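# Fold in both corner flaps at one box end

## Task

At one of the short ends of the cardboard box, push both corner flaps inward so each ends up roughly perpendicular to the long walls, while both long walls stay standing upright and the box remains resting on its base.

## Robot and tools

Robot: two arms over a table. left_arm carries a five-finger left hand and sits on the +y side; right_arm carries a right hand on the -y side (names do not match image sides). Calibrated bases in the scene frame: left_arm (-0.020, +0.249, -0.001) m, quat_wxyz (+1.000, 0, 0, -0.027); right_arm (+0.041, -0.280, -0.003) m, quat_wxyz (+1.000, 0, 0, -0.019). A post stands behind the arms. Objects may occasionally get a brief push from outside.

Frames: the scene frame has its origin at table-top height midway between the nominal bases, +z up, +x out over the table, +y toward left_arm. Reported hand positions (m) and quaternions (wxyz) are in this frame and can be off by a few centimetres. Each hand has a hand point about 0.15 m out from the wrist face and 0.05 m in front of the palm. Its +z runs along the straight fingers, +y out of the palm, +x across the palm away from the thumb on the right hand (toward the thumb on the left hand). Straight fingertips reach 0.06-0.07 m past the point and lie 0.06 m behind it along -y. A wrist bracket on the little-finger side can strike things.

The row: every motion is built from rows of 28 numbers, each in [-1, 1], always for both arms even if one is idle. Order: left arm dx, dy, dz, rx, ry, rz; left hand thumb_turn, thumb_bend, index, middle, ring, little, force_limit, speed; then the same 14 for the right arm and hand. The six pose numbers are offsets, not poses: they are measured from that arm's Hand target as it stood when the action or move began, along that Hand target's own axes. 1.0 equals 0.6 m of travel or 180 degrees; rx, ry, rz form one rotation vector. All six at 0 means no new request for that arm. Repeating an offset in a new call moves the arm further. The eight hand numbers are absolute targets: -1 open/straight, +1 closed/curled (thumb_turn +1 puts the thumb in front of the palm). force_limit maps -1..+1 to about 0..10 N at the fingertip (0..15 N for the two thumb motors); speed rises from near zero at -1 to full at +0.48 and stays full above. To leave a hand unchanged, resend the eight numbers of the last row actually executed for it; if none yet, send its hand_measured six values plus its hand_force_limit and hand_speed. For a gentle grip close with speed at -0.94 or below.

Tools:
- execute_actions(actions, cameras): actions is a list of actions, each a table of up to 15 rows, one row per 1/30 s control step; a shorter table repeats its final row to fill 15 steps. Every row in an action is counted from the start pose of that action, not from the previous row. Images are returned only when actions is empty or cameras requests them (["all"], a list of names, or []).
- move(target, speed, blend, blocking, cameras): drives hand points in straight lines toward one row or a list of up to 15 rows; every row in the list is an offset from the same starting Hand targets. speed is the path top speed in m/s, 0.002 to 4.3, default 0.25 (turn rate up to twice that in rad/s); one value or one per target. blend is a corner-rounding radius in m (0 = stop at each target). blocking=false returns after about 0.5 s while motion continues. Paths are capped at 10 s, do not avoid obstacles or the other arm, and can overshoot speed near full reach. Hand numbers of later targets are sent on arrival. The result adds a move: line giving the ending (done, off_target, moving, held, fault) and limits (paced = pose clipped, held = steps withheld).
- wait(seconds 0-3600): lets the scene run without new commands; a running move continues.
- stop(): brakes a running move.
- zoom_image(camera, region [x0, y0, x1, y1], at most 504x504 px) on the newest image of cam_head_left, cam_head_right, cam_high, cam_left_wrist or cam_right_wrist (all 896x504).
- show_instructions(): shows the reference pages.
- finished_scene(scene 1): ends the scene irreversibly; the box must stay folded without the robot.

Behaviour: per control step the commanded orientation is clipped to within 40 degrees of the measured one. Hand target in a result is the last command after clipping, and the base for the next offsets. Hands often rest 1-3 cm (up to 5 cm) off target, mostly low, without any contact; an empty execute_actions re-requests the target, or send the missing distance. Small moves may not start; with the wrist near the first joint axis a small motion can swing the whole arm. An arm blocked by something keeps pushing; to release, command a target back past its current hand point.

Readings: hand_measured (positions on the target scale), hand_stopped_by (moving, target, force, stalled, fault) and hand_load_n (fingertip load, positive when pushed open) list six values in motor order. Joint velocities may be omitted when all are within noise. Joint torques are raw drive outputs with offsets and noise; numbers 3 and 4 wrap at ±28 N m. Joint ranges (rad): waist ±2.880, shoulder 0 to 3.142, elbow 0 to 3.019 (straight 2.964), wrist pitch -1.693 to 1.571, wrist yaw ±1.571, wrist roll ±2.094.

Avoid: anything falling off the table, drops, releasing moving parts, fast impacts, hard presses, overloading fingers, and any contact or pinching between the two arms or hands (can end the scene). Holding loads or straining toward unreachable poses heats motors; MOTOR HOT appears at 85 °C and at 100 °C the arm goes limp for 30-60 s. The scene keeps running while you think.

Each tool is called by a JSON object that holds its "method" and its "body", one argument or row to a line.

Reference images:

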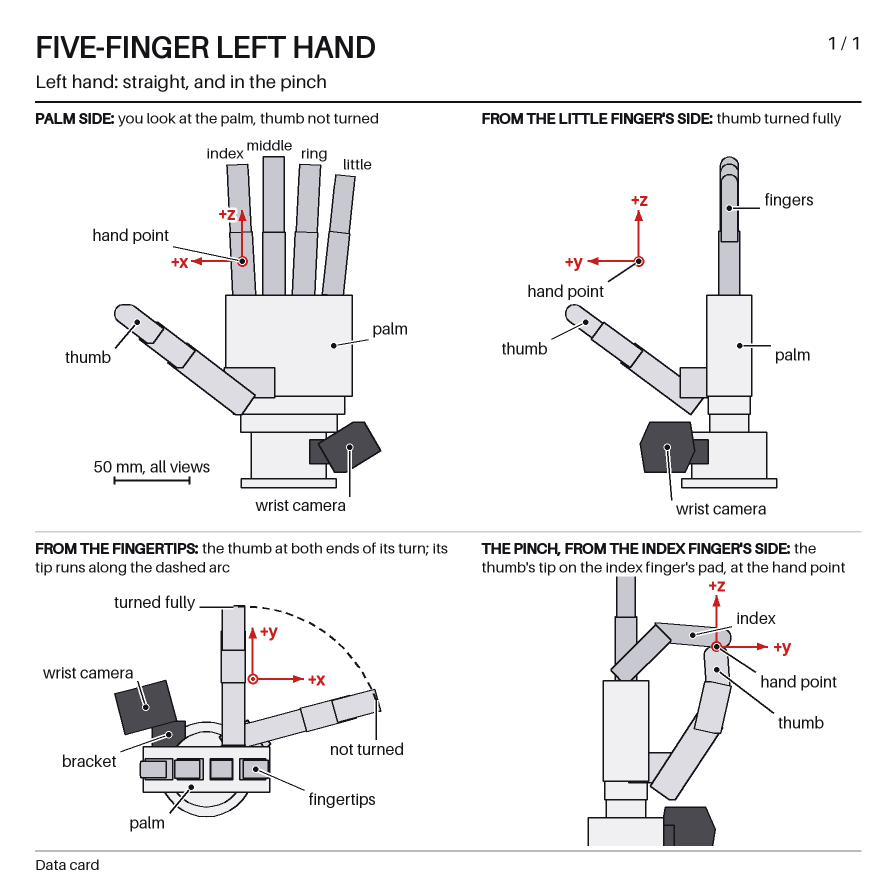

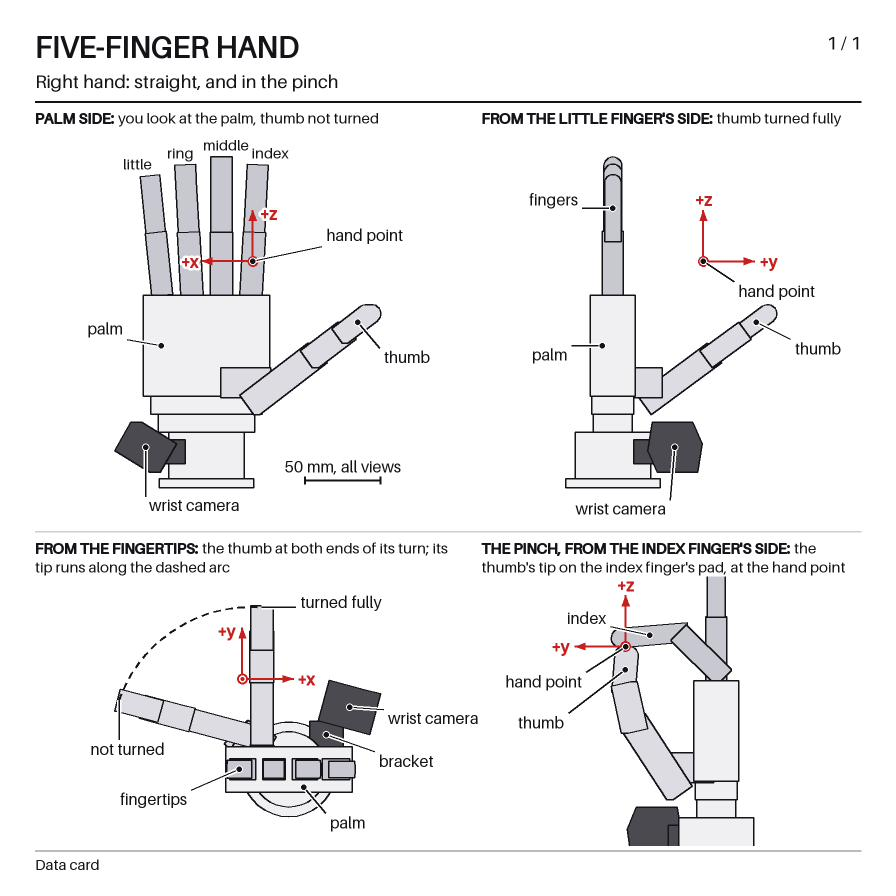

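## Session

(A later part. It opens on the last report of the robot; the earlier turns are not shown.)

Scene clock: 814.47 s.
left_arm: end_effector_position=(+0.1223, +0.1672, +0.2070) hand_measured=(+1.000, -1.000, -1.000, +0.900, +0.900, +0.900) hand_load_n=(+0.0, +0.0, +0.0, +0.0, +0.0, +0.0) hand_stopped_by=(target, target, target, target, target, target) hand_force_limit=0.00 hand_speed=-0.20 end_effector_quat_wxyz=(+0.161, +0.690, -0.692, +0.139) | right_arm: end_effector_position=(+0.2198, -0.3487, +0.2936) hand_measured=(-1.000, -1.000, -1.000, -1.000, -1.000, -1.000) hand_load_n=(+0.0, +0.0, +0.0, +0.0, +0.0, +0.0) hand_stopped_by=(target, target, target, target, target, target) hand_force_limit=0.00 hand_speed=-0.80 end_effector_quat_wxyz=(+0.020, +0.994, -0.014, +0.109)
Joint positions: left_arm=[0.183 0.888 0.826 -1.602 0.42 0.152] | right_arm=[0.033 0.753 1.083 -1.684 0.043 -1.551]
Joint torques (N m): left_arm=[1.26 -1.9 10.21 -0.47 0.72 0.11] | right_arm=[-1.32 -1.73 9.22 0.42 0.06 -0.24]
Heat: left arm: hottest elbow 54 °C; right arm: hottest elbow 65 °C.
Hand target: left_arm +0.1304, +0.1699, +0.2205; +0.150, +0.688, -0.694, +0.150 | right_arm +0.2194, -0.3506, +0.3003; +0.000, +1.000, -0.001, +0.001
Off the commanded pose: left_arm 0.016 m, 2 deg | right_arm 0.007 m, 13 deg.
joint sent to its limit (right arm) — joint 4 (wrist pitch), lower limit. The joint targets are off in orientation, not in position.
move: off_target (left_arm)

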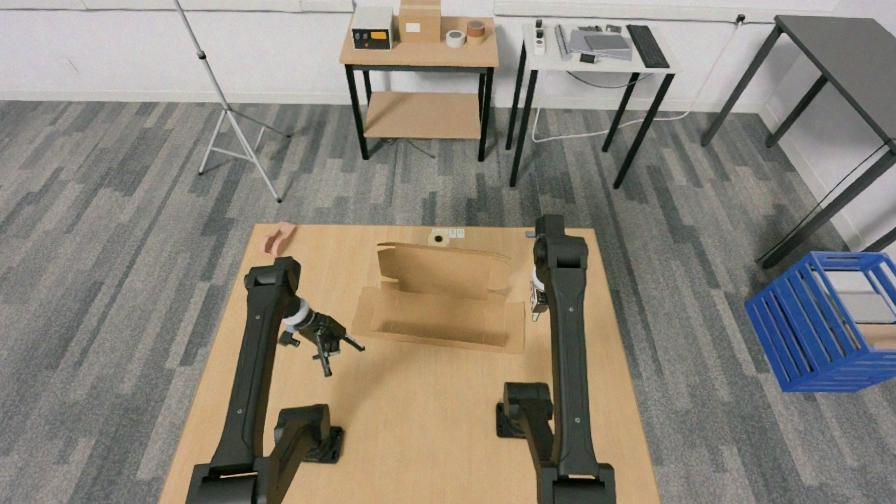

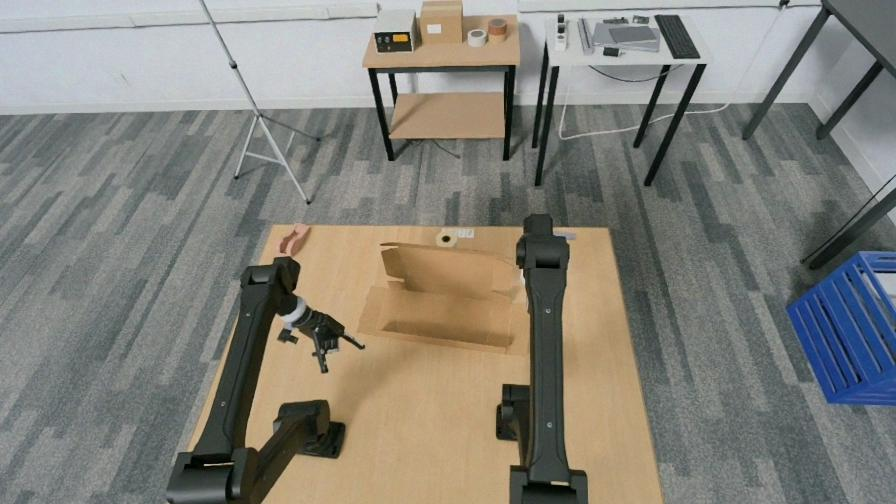

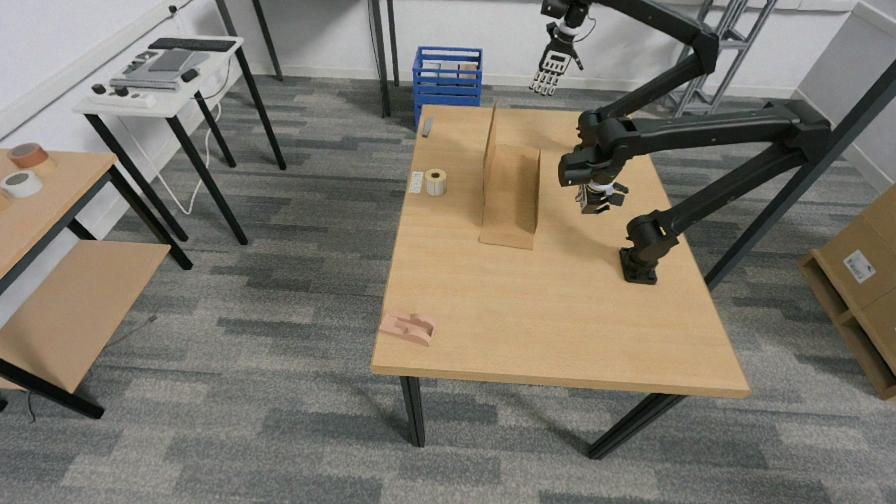

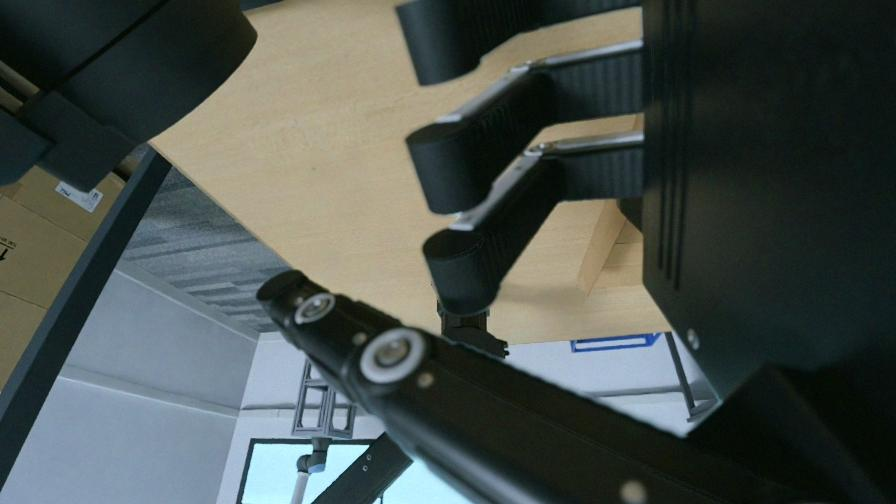

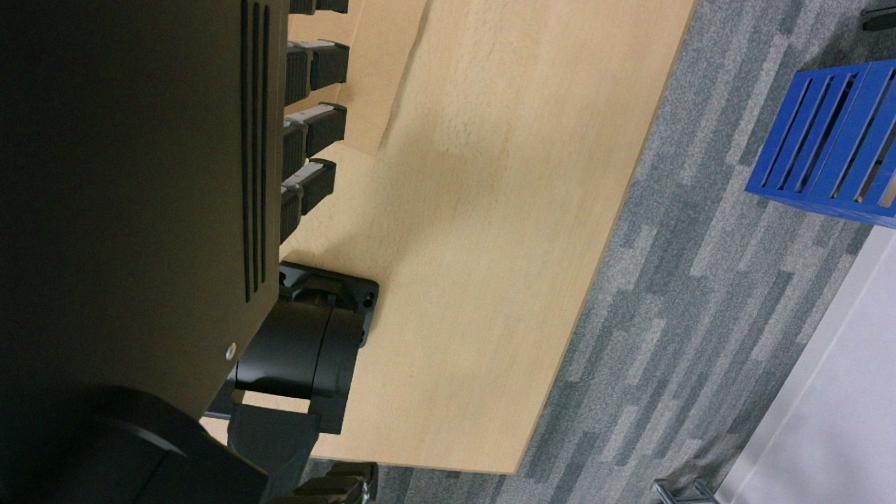

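{"method": "zoom_image", "body": {
  "camera": "cam_head_left",
  "region": [345, 285, 425, 345]
}}

{"method": "zoom_image", "body": {
  "camera": "cam_head_right",
  "region": [350, 285, 430, 345]
}}

{"method": "zoom_image", "body": {
  "camera": "cam_high",
  "region": [475, 190, 555, 255]
}}

Scaled by 6.300.

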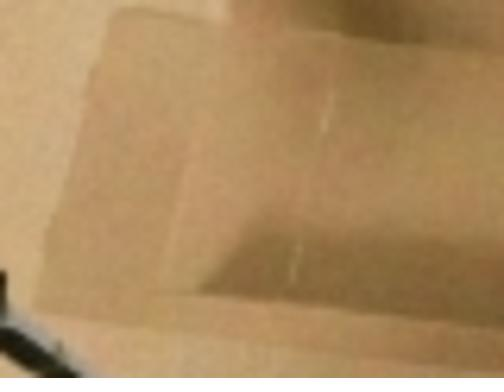

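Scaled by 6.300.

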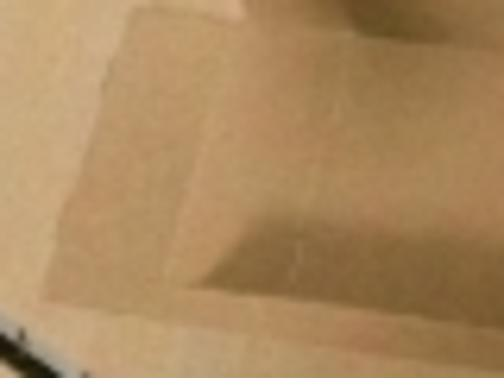

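Scaled by 6.300.

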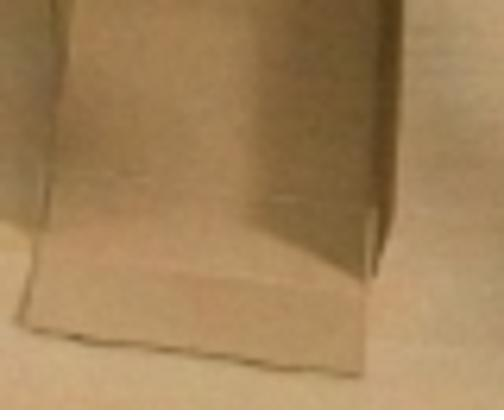

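{"method": "move", "body": {
  "target": [0,0,0,0,0,0,1,-1,-1,0.9,0.9,0.9,0,-0.2,0.1027,-0.5477,0.30,0.1378,0.009,0.041,1,-1,-1,-1,-1,-1,0,-0.2],
  "speed": 0.2,
  "cameras": ["cam_head_left","cam_head_right","cam_high","cam_right_wrist"]
}}

{"method": "zoom_image", "body": {
  "camera": "cam_head_left",
  "region": [330, 230, 500, 360]
}}

{"method": "zoom_image", "body": {
  "camera": "cam_high",
  "region": [470, 90, 590, 260]
}}

Scene clock: 881.90 s.
left_arm: end_effector_position=(+0.1223, +0.1673, +0.2069) hand_measured=(+1.000, -1.000, -1.000, +0.900, +0.900, +0.900) hand_load_n=(+0.0, +0.0, +0.0, +0.5, +0.0, +0.0) hand_stopped_by=(target, target, target, target, target, target) hand_force_limit=0.00 hand_speed=-0.20 end_effector_quat_wxyz=(+0.161, +0.690, -0.692, +0.139) | right_arm: end_effector_position=(+0.2837, -0.0259, +0.1256) hand_measured=(+1.000, -1.000, -1.000, -1.000, -1.000, -1.000) hand_load_n=(+0.0, -0.5, +0.0, +0.0, +0.0, +0.0) hand_stopped_by=(target, target, target, target, target, target) hand_force_limit=0.00 hand_speed=-0.20 end_effector_quat_wxyz=(-0.216, +0.974, -0.063, +0.019)
Joint positions: left_arm=[0.183 0.888 0.826 -1.602 0.42 0.153] | right_arm=[0.732 1.226 0.935 -0.943 -0.284 -0.698]
Joint torques (N m): left_arm=[1.61 -2.2 10.18 -0.55 0.66 0.07] | right_arm=[0.03 -7.94 8.08 1.44 -0.25 -0.04]
Heat: left arm: hottest elbow 54 °C; right arm: hottest elbow 65 °C.
Hand target: left_arm +0.1304, +0.1699, +0.2205; +0.150, +0.688, -0.694, +0.150 | right_arm +0.2816, -0.0218, +0.1207; -0.215, +0.974, -0.064, +0.015
Off the commanded pose: left_arm 0.016 m, 2 deg | right_arm 0.007 m, 1 deg.
move: done

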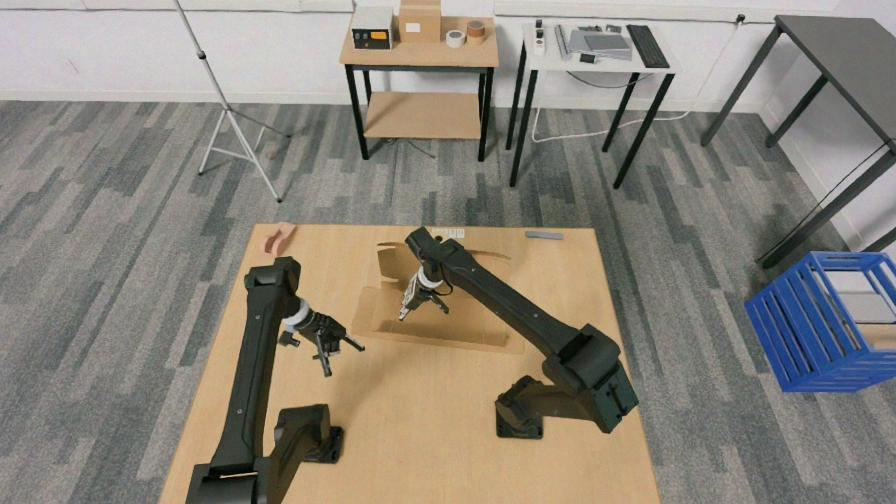

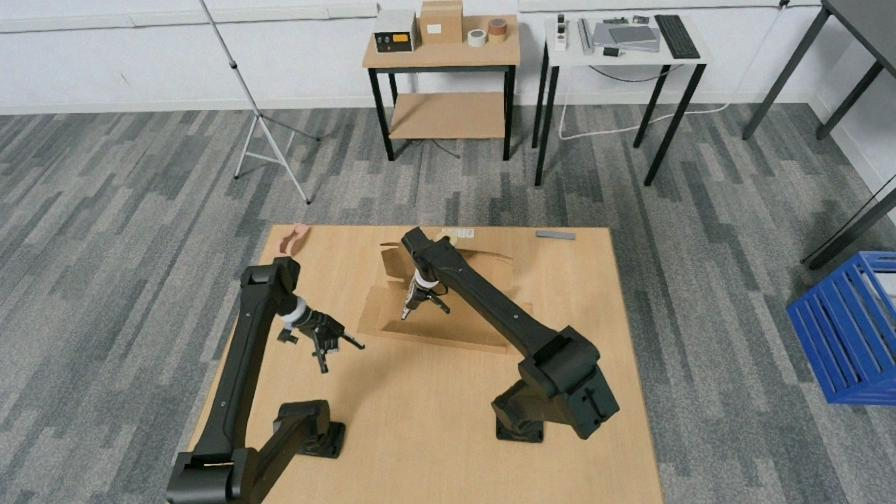

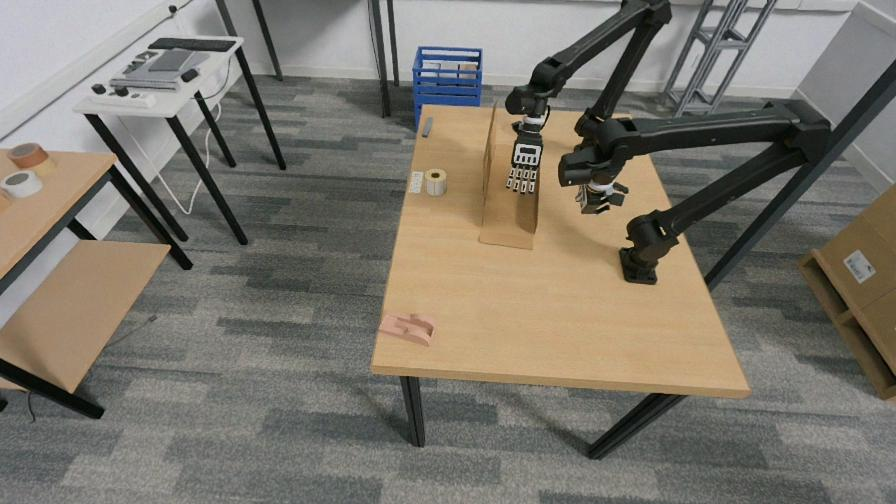

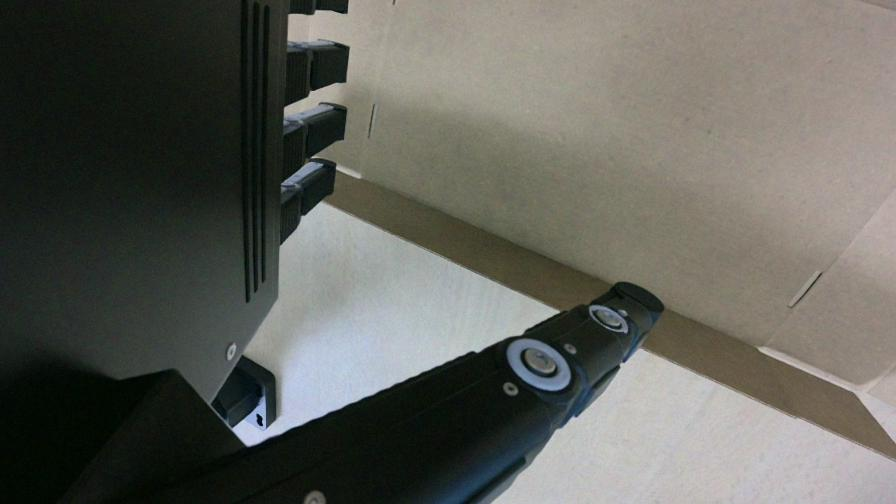

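Scaled by 2.965.

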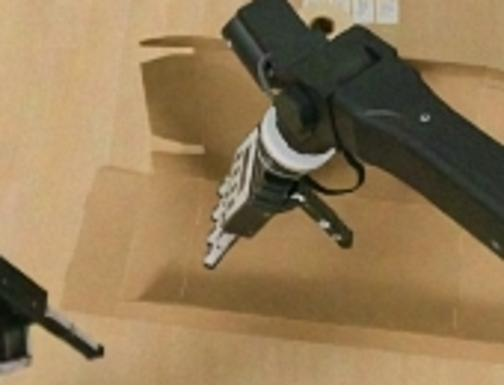

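Scaled by 2.965.

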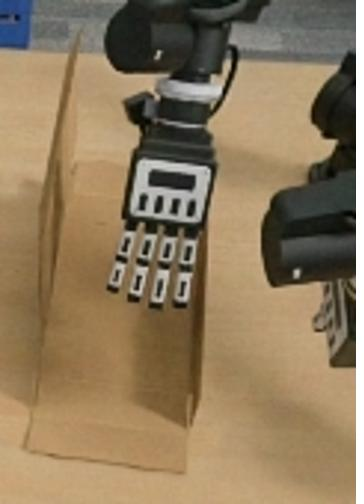

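{"method": "move", "body": {
  "target": [
    [0,0,0,0,0,0,1,-1,-1,0.9,0.9,0.9,0,-0.2,-0.0183,0.0425,0.118,0,0,0,1,-1,-1,-1,-1,-1,0,-0.2],
    [0,0,0,0,0,0,1,-1,-1,0.9,0.9,0.9,0,-0.2,-0.0183,0.0535,0.1418,0,0,0,1,-1,-1,-1,-1,-1,0,-0.2]
  ],
  "speed": [0.1,0.03],
  "cameras": ["cam_head_left","cam_head_right","cam_high","cam_right_wrist"]
}}

{"method": "zoom_image", "body": {
  "camera": "cam_head_left",
  "region": [330, 230, 500, 360]
}}

{"method": "zoom_image", "body": {
  "camera": "cam_high",
  "region": [470, 90, 590, 260]
}}

Scene clock: 909.63 s.
left_arm: end_effector_position=(+0.1223, +0.1673, +0.2069) hand_measured=(+1.000, -1.000, -1.000, +0.900, +0.900, +0.900) hand_load_n=(+0.0, +0.0, +0.0, +0.5, +0.0, +0.0) hand_stopped_by=(target, target, target, target, target, target) hand_force_limit=0.00 hand_speed=-0.20 end_effector_quat_wxyz=(+0.161, +0.690, -0.692, +0.139) | right_arm: end_effector_position=(+0.2773, -0.0145, +0.0403) hand_measured=(+1.000, -1.000, -1.000, -1.000, -1.000, -1.000) hand_load_n=(+0.0, +0.0, +0.0, +0.0, +0.0, +0.0) hand_stopped_by=(target, target, target, target, target, target) hand_force_limit=0.00 hand_speed=-0.20 end_effector_quat_wxyz=(-0.222, +0.973, -0.063, +0.023)
Joint positions: left_arm=[0.183 0.888 0.826 -1.602 0.42 0.153] | right_arm=[0.767 1.327 0.776 -0.659 -0.275 -0.662]
Joint torques (N m): left_arm=[1.26 -2.14 10.22 -0.42 0.67 0.09] | right_arm=[0.32 -7.94 6.52 1.76 -0.14 -0.07]
Heat: left arm: hottest elbow 54 °C; right arm: hottest elbow 60 °C.
Hand target: left_arm +0.1304, +0.1699, +0.2205; +0.150, +0.688, -0.694, +0.150 | right_arm +0.2717, -0.0138, +0.0299; -0.215, +0.974, -0.064, +0.015
Off the commanded pose: left_arm 0.016 m, 2 deg | right_arm 0.012 m, 1 deg.
move: off_target (right_arm)

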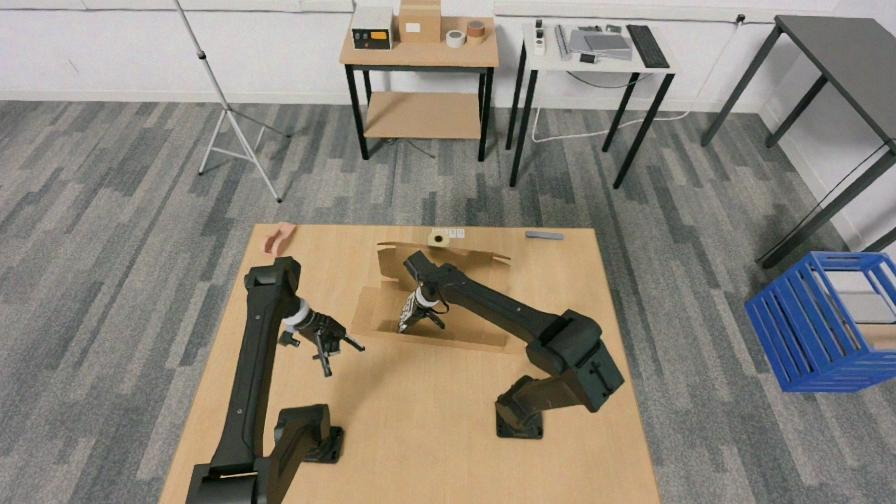

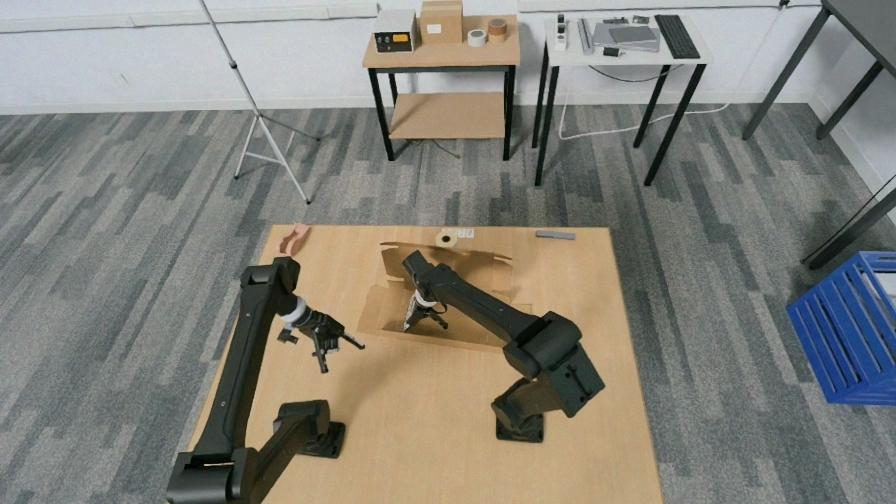

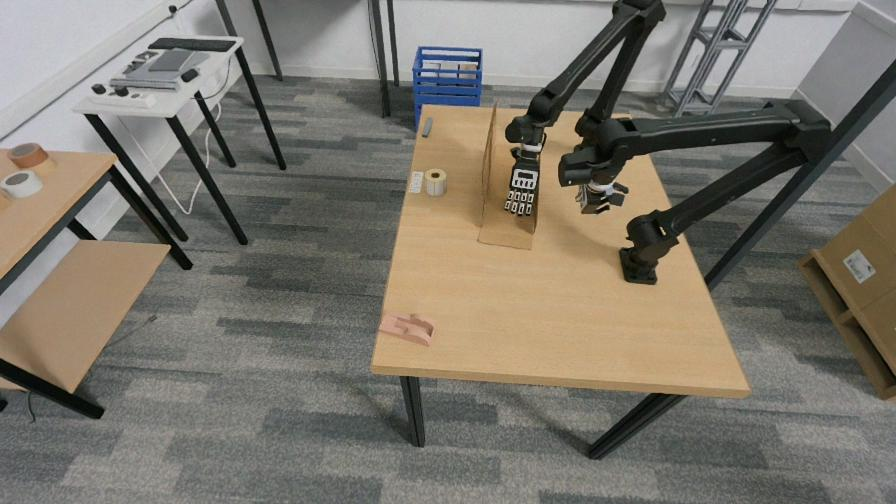

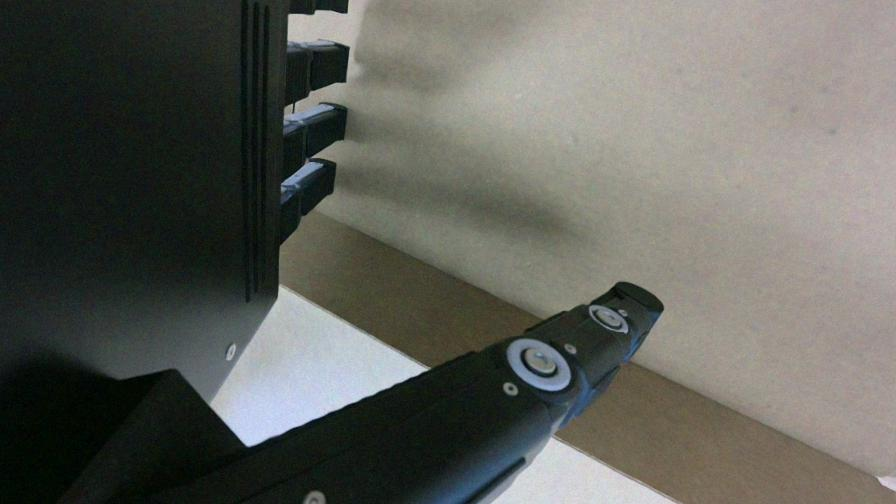

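Scaled by 2.965.

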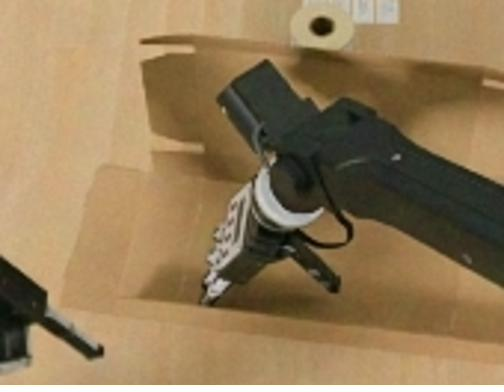

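Scaled by 2.965.

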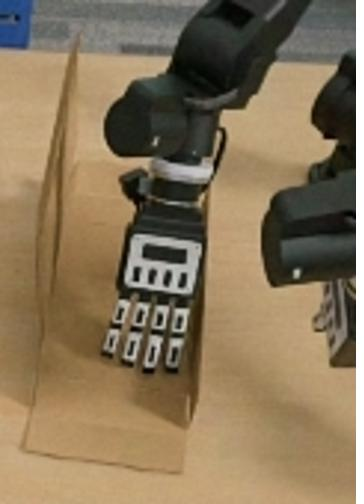

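{"method": "move", "body": {
  "target": [0,0,0,0,0,0,1,-1,-1,0.9,0.9,0.9,0,-0.2,0,0.014,0.0302,0,0,0,1,-1,-1,-1,-1,-1,0,-0.2],
  "speed": 0.03,
  "cameras": ["cam_head_left","cam_high"]
}}

{"method": "zoom_image", "body": {
  "camera": "cam_head_left",
  "region": [330, 230, 500, 360]
}}

{"method": "zoom_image", "body": {
  "camera": "cam_high",
  "region": [470, 160, 570, 260]
}}

Scene clock: 919.53 s.
left_arm: end_effector_position=(+0.1223, +0.1673, +0.2069) hand_measured=(+1.000, -1.000, -1.000, +0.900, +0.900, +0.900) hand_load_n=(+0.0, +0.0, +0.0, +0.0, +0.0, +0.0) hand_stopped_by=(target, target, target, target, target, target) hand_force_limit=0.00 hand_speed=-0.20 end_effector_quat_wxyz=(+0.161, +0.690, -0.692, +0.139) | right_arm: end_effector_position=(+0.2836, -0.0082, +0.0342) hand_measured=(+1.000, -1.000, -1.000, -1.000, -1.000, -1.000) hand_load_n=(+0.0, +0.0, +0.0, +0.0, +0.0, +0.0) hand_stopped_by=(target, target, target, target, target, target) hand_force_limit=0.00 hand_speed=-0.20 end_effector_quat_wxyz=(-0.236, +0.969, -0.060, +0.035)
Joint positions: left_arm=[0.183 0.888 0.826 -1.602 0.42 0.153] | right_arm=[0.767 1.336 0.76 -0.595 -0.278 -0.661]
Joint torques (N m): left_arm=[1.73 -1.67 10.19 -0.44 0.67 0.05] | right_arm=[0.21 -6.12 5.59 1.55 -0.03 -0.06]
Heat: left arm: hottest elbow 54 °C; right arm: hottest elbow 59 °C.
Hand target: left_arm +0.1304, +0.1699, +0.2205; +0.150, +0.688, -0.694, +0.150 | right_arm +0.2718, -0.0138, +0.0101; -0.215, +0.974, -0.064, +0.015
Off the commanded pose: left_arm 0.016 m, 2 deg | right_arm 0.028 m, 3 deg.
move: off_target (right_arm)

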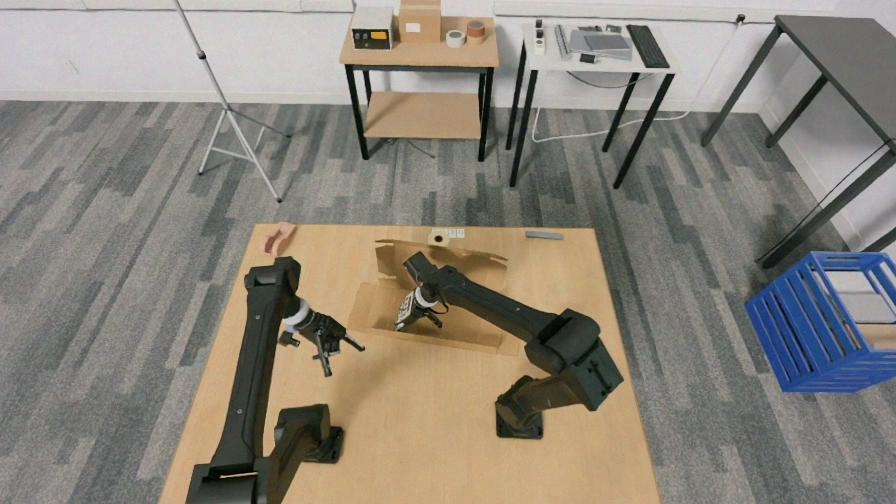

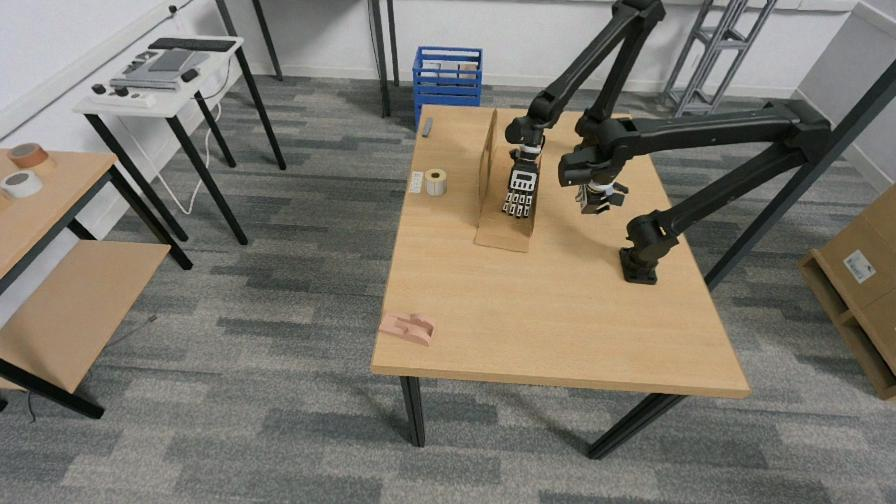

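Scaled by 2.965.

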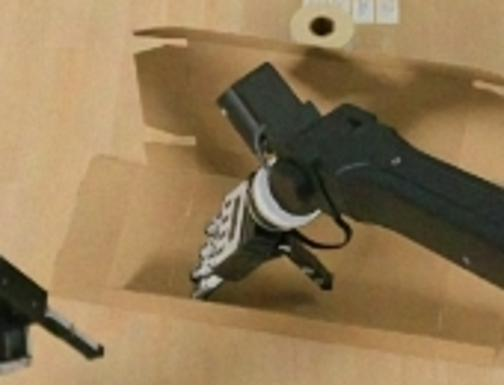

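Scaled by 5.040.

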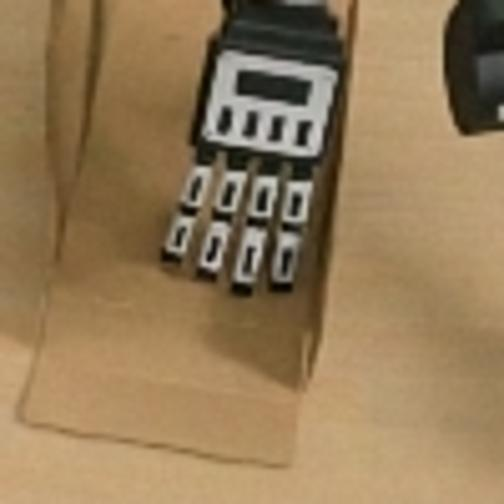

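{"method": "move", "body": {
  "target": [
    [-0.093,-0.117,0.122,0,0,0,1,-1,-1,0.9,0.9,0.9,0,-0.2,0,0,0,0,0,0,1,-1,-1,-1,-1,-1,0,-0.2],
    [-0.111,-0.13,0.188,0,0,0,1,-1,-1,0.9,0.9,0.9,0,-0.2,0,0,0,0,0,0,1,-1,-1,-1,-1,-1,0,-0.2],
    [-0.088,-0.203,0.199,0,0,0,1,-1,-1,0.9,0.9,0.9,0,-0.2,0,0,0,0,0,0,1,-1,-1,-1,-1,-1,0,-0.2]
  ],
  "speed": [0.12,0.1,0.05],
  "cameras": ["cam_head_left","cam_head_right","cam_high"]
}}

{"method": "zoom_image", "body": {
  "camera": "cam_head_left",
  "region": [330, 250, 450, 370]
}}

{"method": "zoom_image", "body": {
  "camera": "cam_high",
  "region": [470, 160, 590, 260]
}}

Scene clock: 969.97 s.
left_arm: end_effector_position=(+0.2328, +0.1699, +0.0847) hand_measured=(+1.000, -1.000, -1.000, +0.900, +0.900, +0.900) hand_load_n=(+0.0, +0.0, -1.0, +0.0, +0.0, +0.0) hand_stopped_by=(target, target, target, target, target, target) hand_force_limit=0.00 hand_speed=-0.20 end_effector_quat_wxyz=(+0.163, +0.690, -0.691, +0.138) | right_arm: end_effector_position=(+0.2836, -0.0082, +0.0340) hand_measured=(+1.000, -1.000, -1.000, -1.000, -1.000, -1.000) hand_load_n=(+0.0, +0.0, +0.0, +0.0, +0.0, +0.0) hand_stopped_by=(target, target, target, target, target, target) hand_force_limit=0.00 hand_speed=-0.20 end_effector_quat_wxyz=(-0.236, +0.969, -0.060, +0.035)
Joint positions: left_arm=[0.147 1.329 0.798 -1.12 0.424 0.112] | right_arm=[0.767 1.337 0.76 -0.595 -0.278 -0.661]
Joint torques (N m): left_arm=[-0.15 -5.89 9.01 0.39 0.7 -0.17] | right_arm=[-0.21 -6.59 5.56 1.57 -0.02 -0.06]
Heat: left arm: hottest elbow 55 °C; right arm: hottest elbow 53 °C.
Hand target: left_arm +0.2524, +0.1675, +0.0902; +0.150, +0.688, -0.694, +0.150 | right_arm +0.2718, -0.0138, +0.0100; -0.215, +0.974, -0.064, +0.015
Off the commanded pose: left_arm 0.021 m, 2 deg | right_arm 0.027 m, 3 deg.
move: off_target (left_arm)

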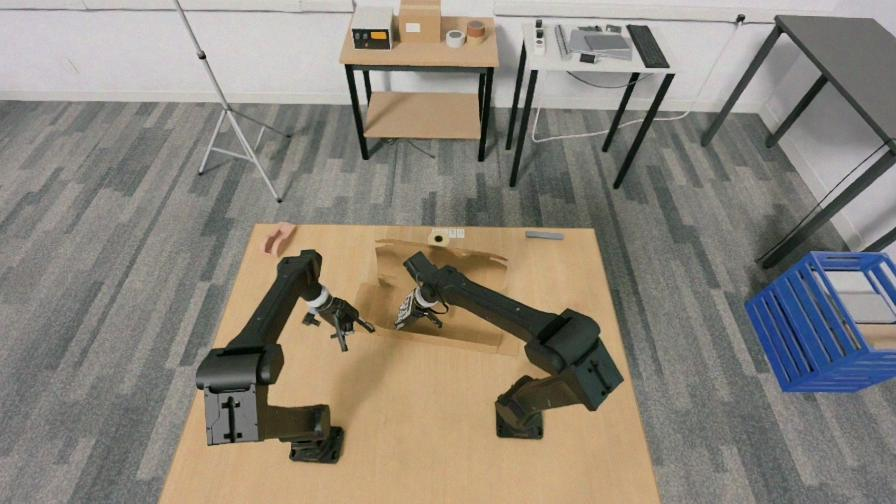

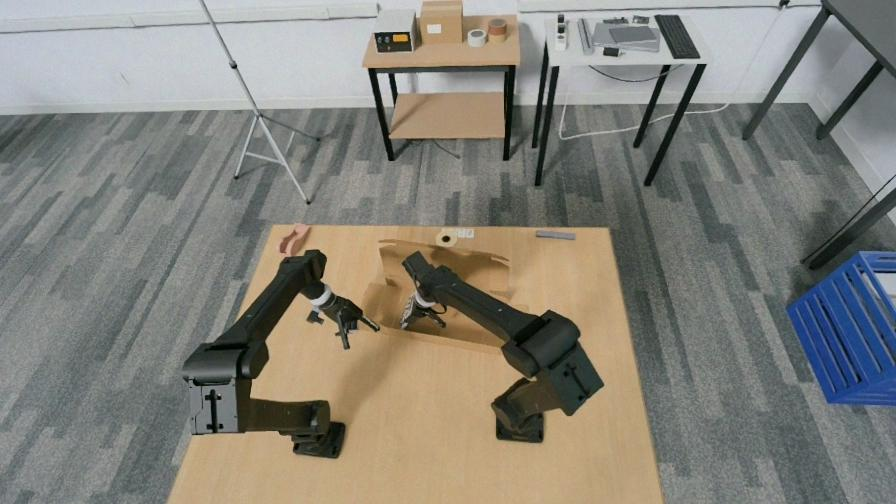

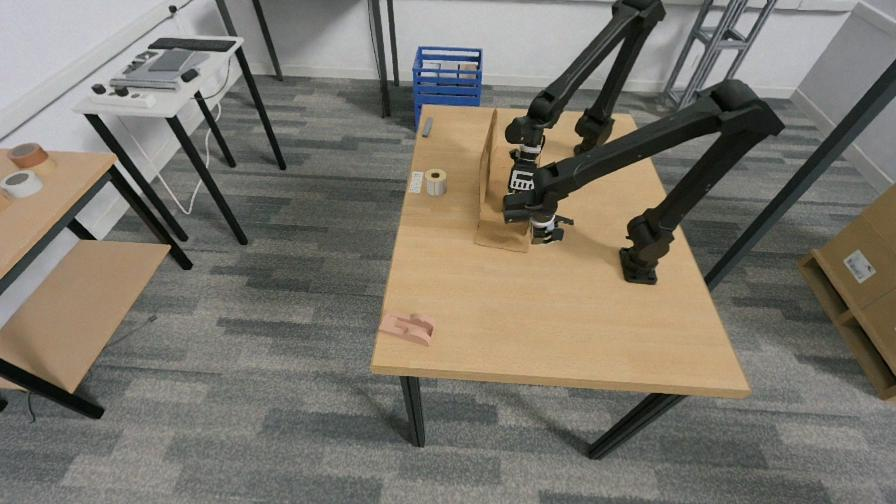

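Scaled by 4.200.

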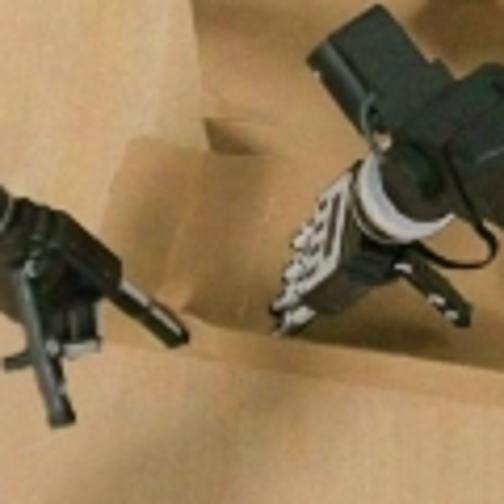

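Scaled by 4.200.

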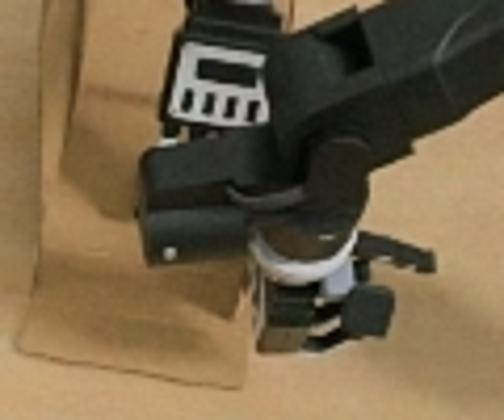

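{"method": "wait", "body": {
  "seconds": 0.1,
  "cameras": ["cam_left_wrist","cam_right_wrist","cam_head_right"]
}}

{"method": "zoom_image", "body": {
  "camera": "cam_head_right",
  "region": [345, 270, 425, 350]
}}

Scene clock: 991.37 s.
left_arm: end_effector_position=(+0.2328, +0.1697, +0.0847) hand_measured=(+1.000, -1.000, -1.000, +0.900, +0.900, +0.900) hand_load_n=(+0.0, +0.0, -0.5, +0.0, +0.0, +0.0) hand_stopped_by=(target, target, target, target, target, target) hand_force_limit=0.00 hand_speed=-0.20 end_effector_quat_wxyz=(+0.163, +0.691, -0.691, +0.138) | right_arm: end_effector_position=(+0.2836, -0.0082, +0.0340) hand_measured=(+1.000, -1.000, -1.000, -1.000, -1.000, -1.000) hand_load_n=(+0.0, +0.0, +0.0, +0.0, -0.5, +0.0) hand_stopped_by=(target, target, target, target, target, target) hand_force_limit=0.00 hand_speed=-0.20 end_effector_quat_wxyz=(-0.236, +0.969, -0.060, +0.035)
Joint positions: left_arm=[0.146 1.329 0.798 -1.12 0.424 0.111] | right_arm=[0.767 1.337 0.76 -0.595 -0.278 -0.661]
Joint torques (N m): left_arm=[0.09 -6.42 8.85 0.55 0.69 -0.15] | right_arm=[-0.03 -6.36 5.52 1.4 -0.06 -0.07]
Heat: left arm: hottest elbow 53 °C; right arm: hottest elbow 52 °C.
Hand target: left_arm +0.2524, +0.1674, +0.0902; +0.150, +0.688, -0.694, +0.150 | right_arm +0.2718, -0.0138, +0.0100; -0.215, +0.974, -0.064, +0.015
Off the commanded pose: left_arm 0.021 m, 2 deg | right_arm 0.027 m, 3 deg.
wait: 0.10 s; at rest from the start
Images, in order (width x height): cam_head_right 896x504, cam_left_wrist 896x504, cam_right_wrist 896x504.

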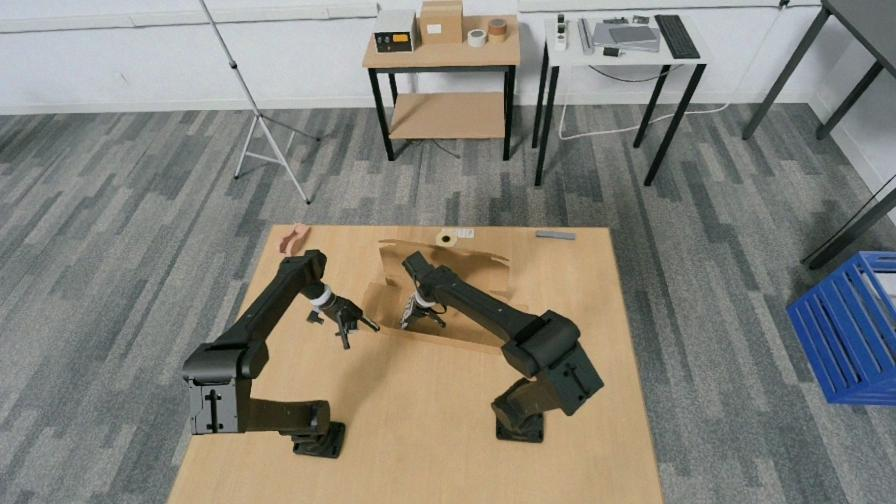

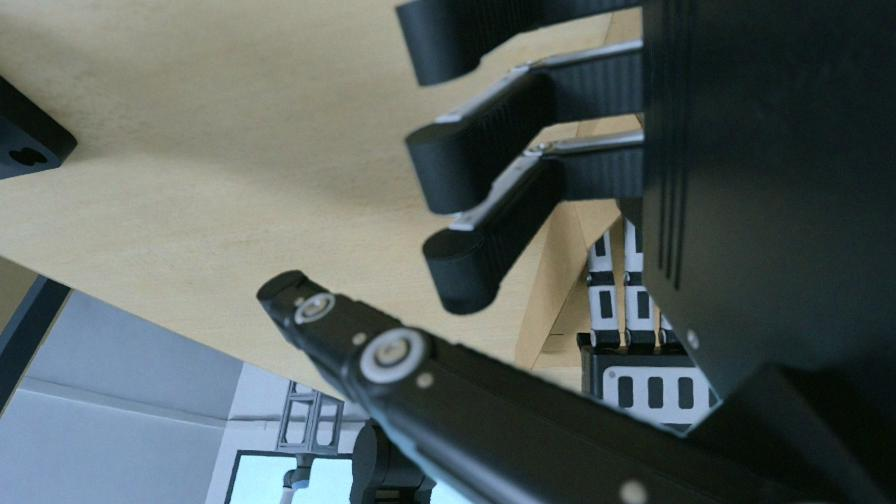

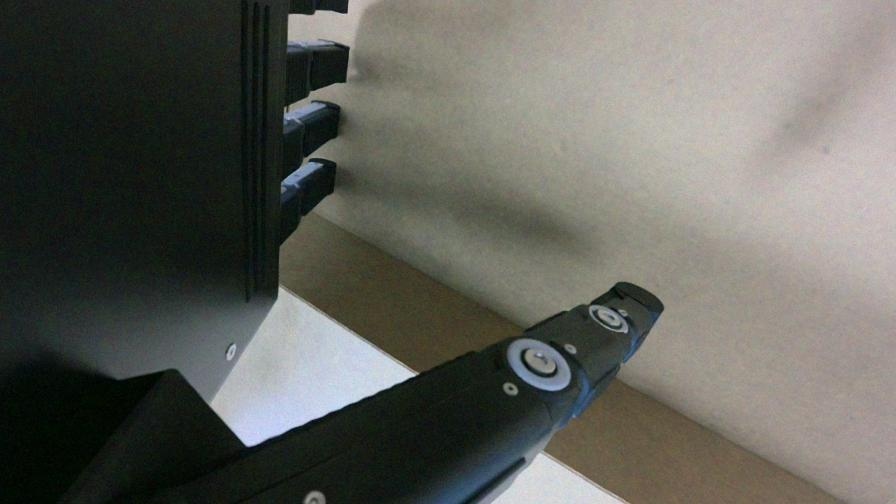

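Scaled by 6.300.

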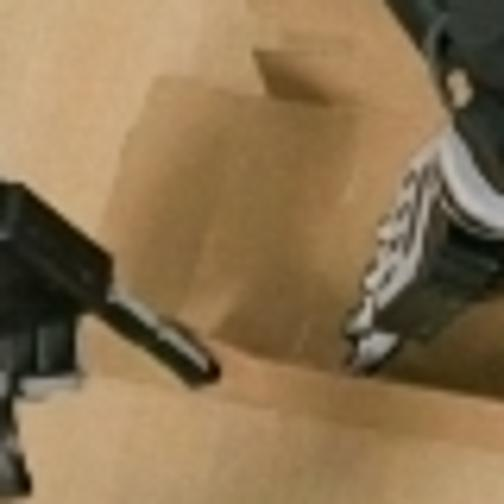

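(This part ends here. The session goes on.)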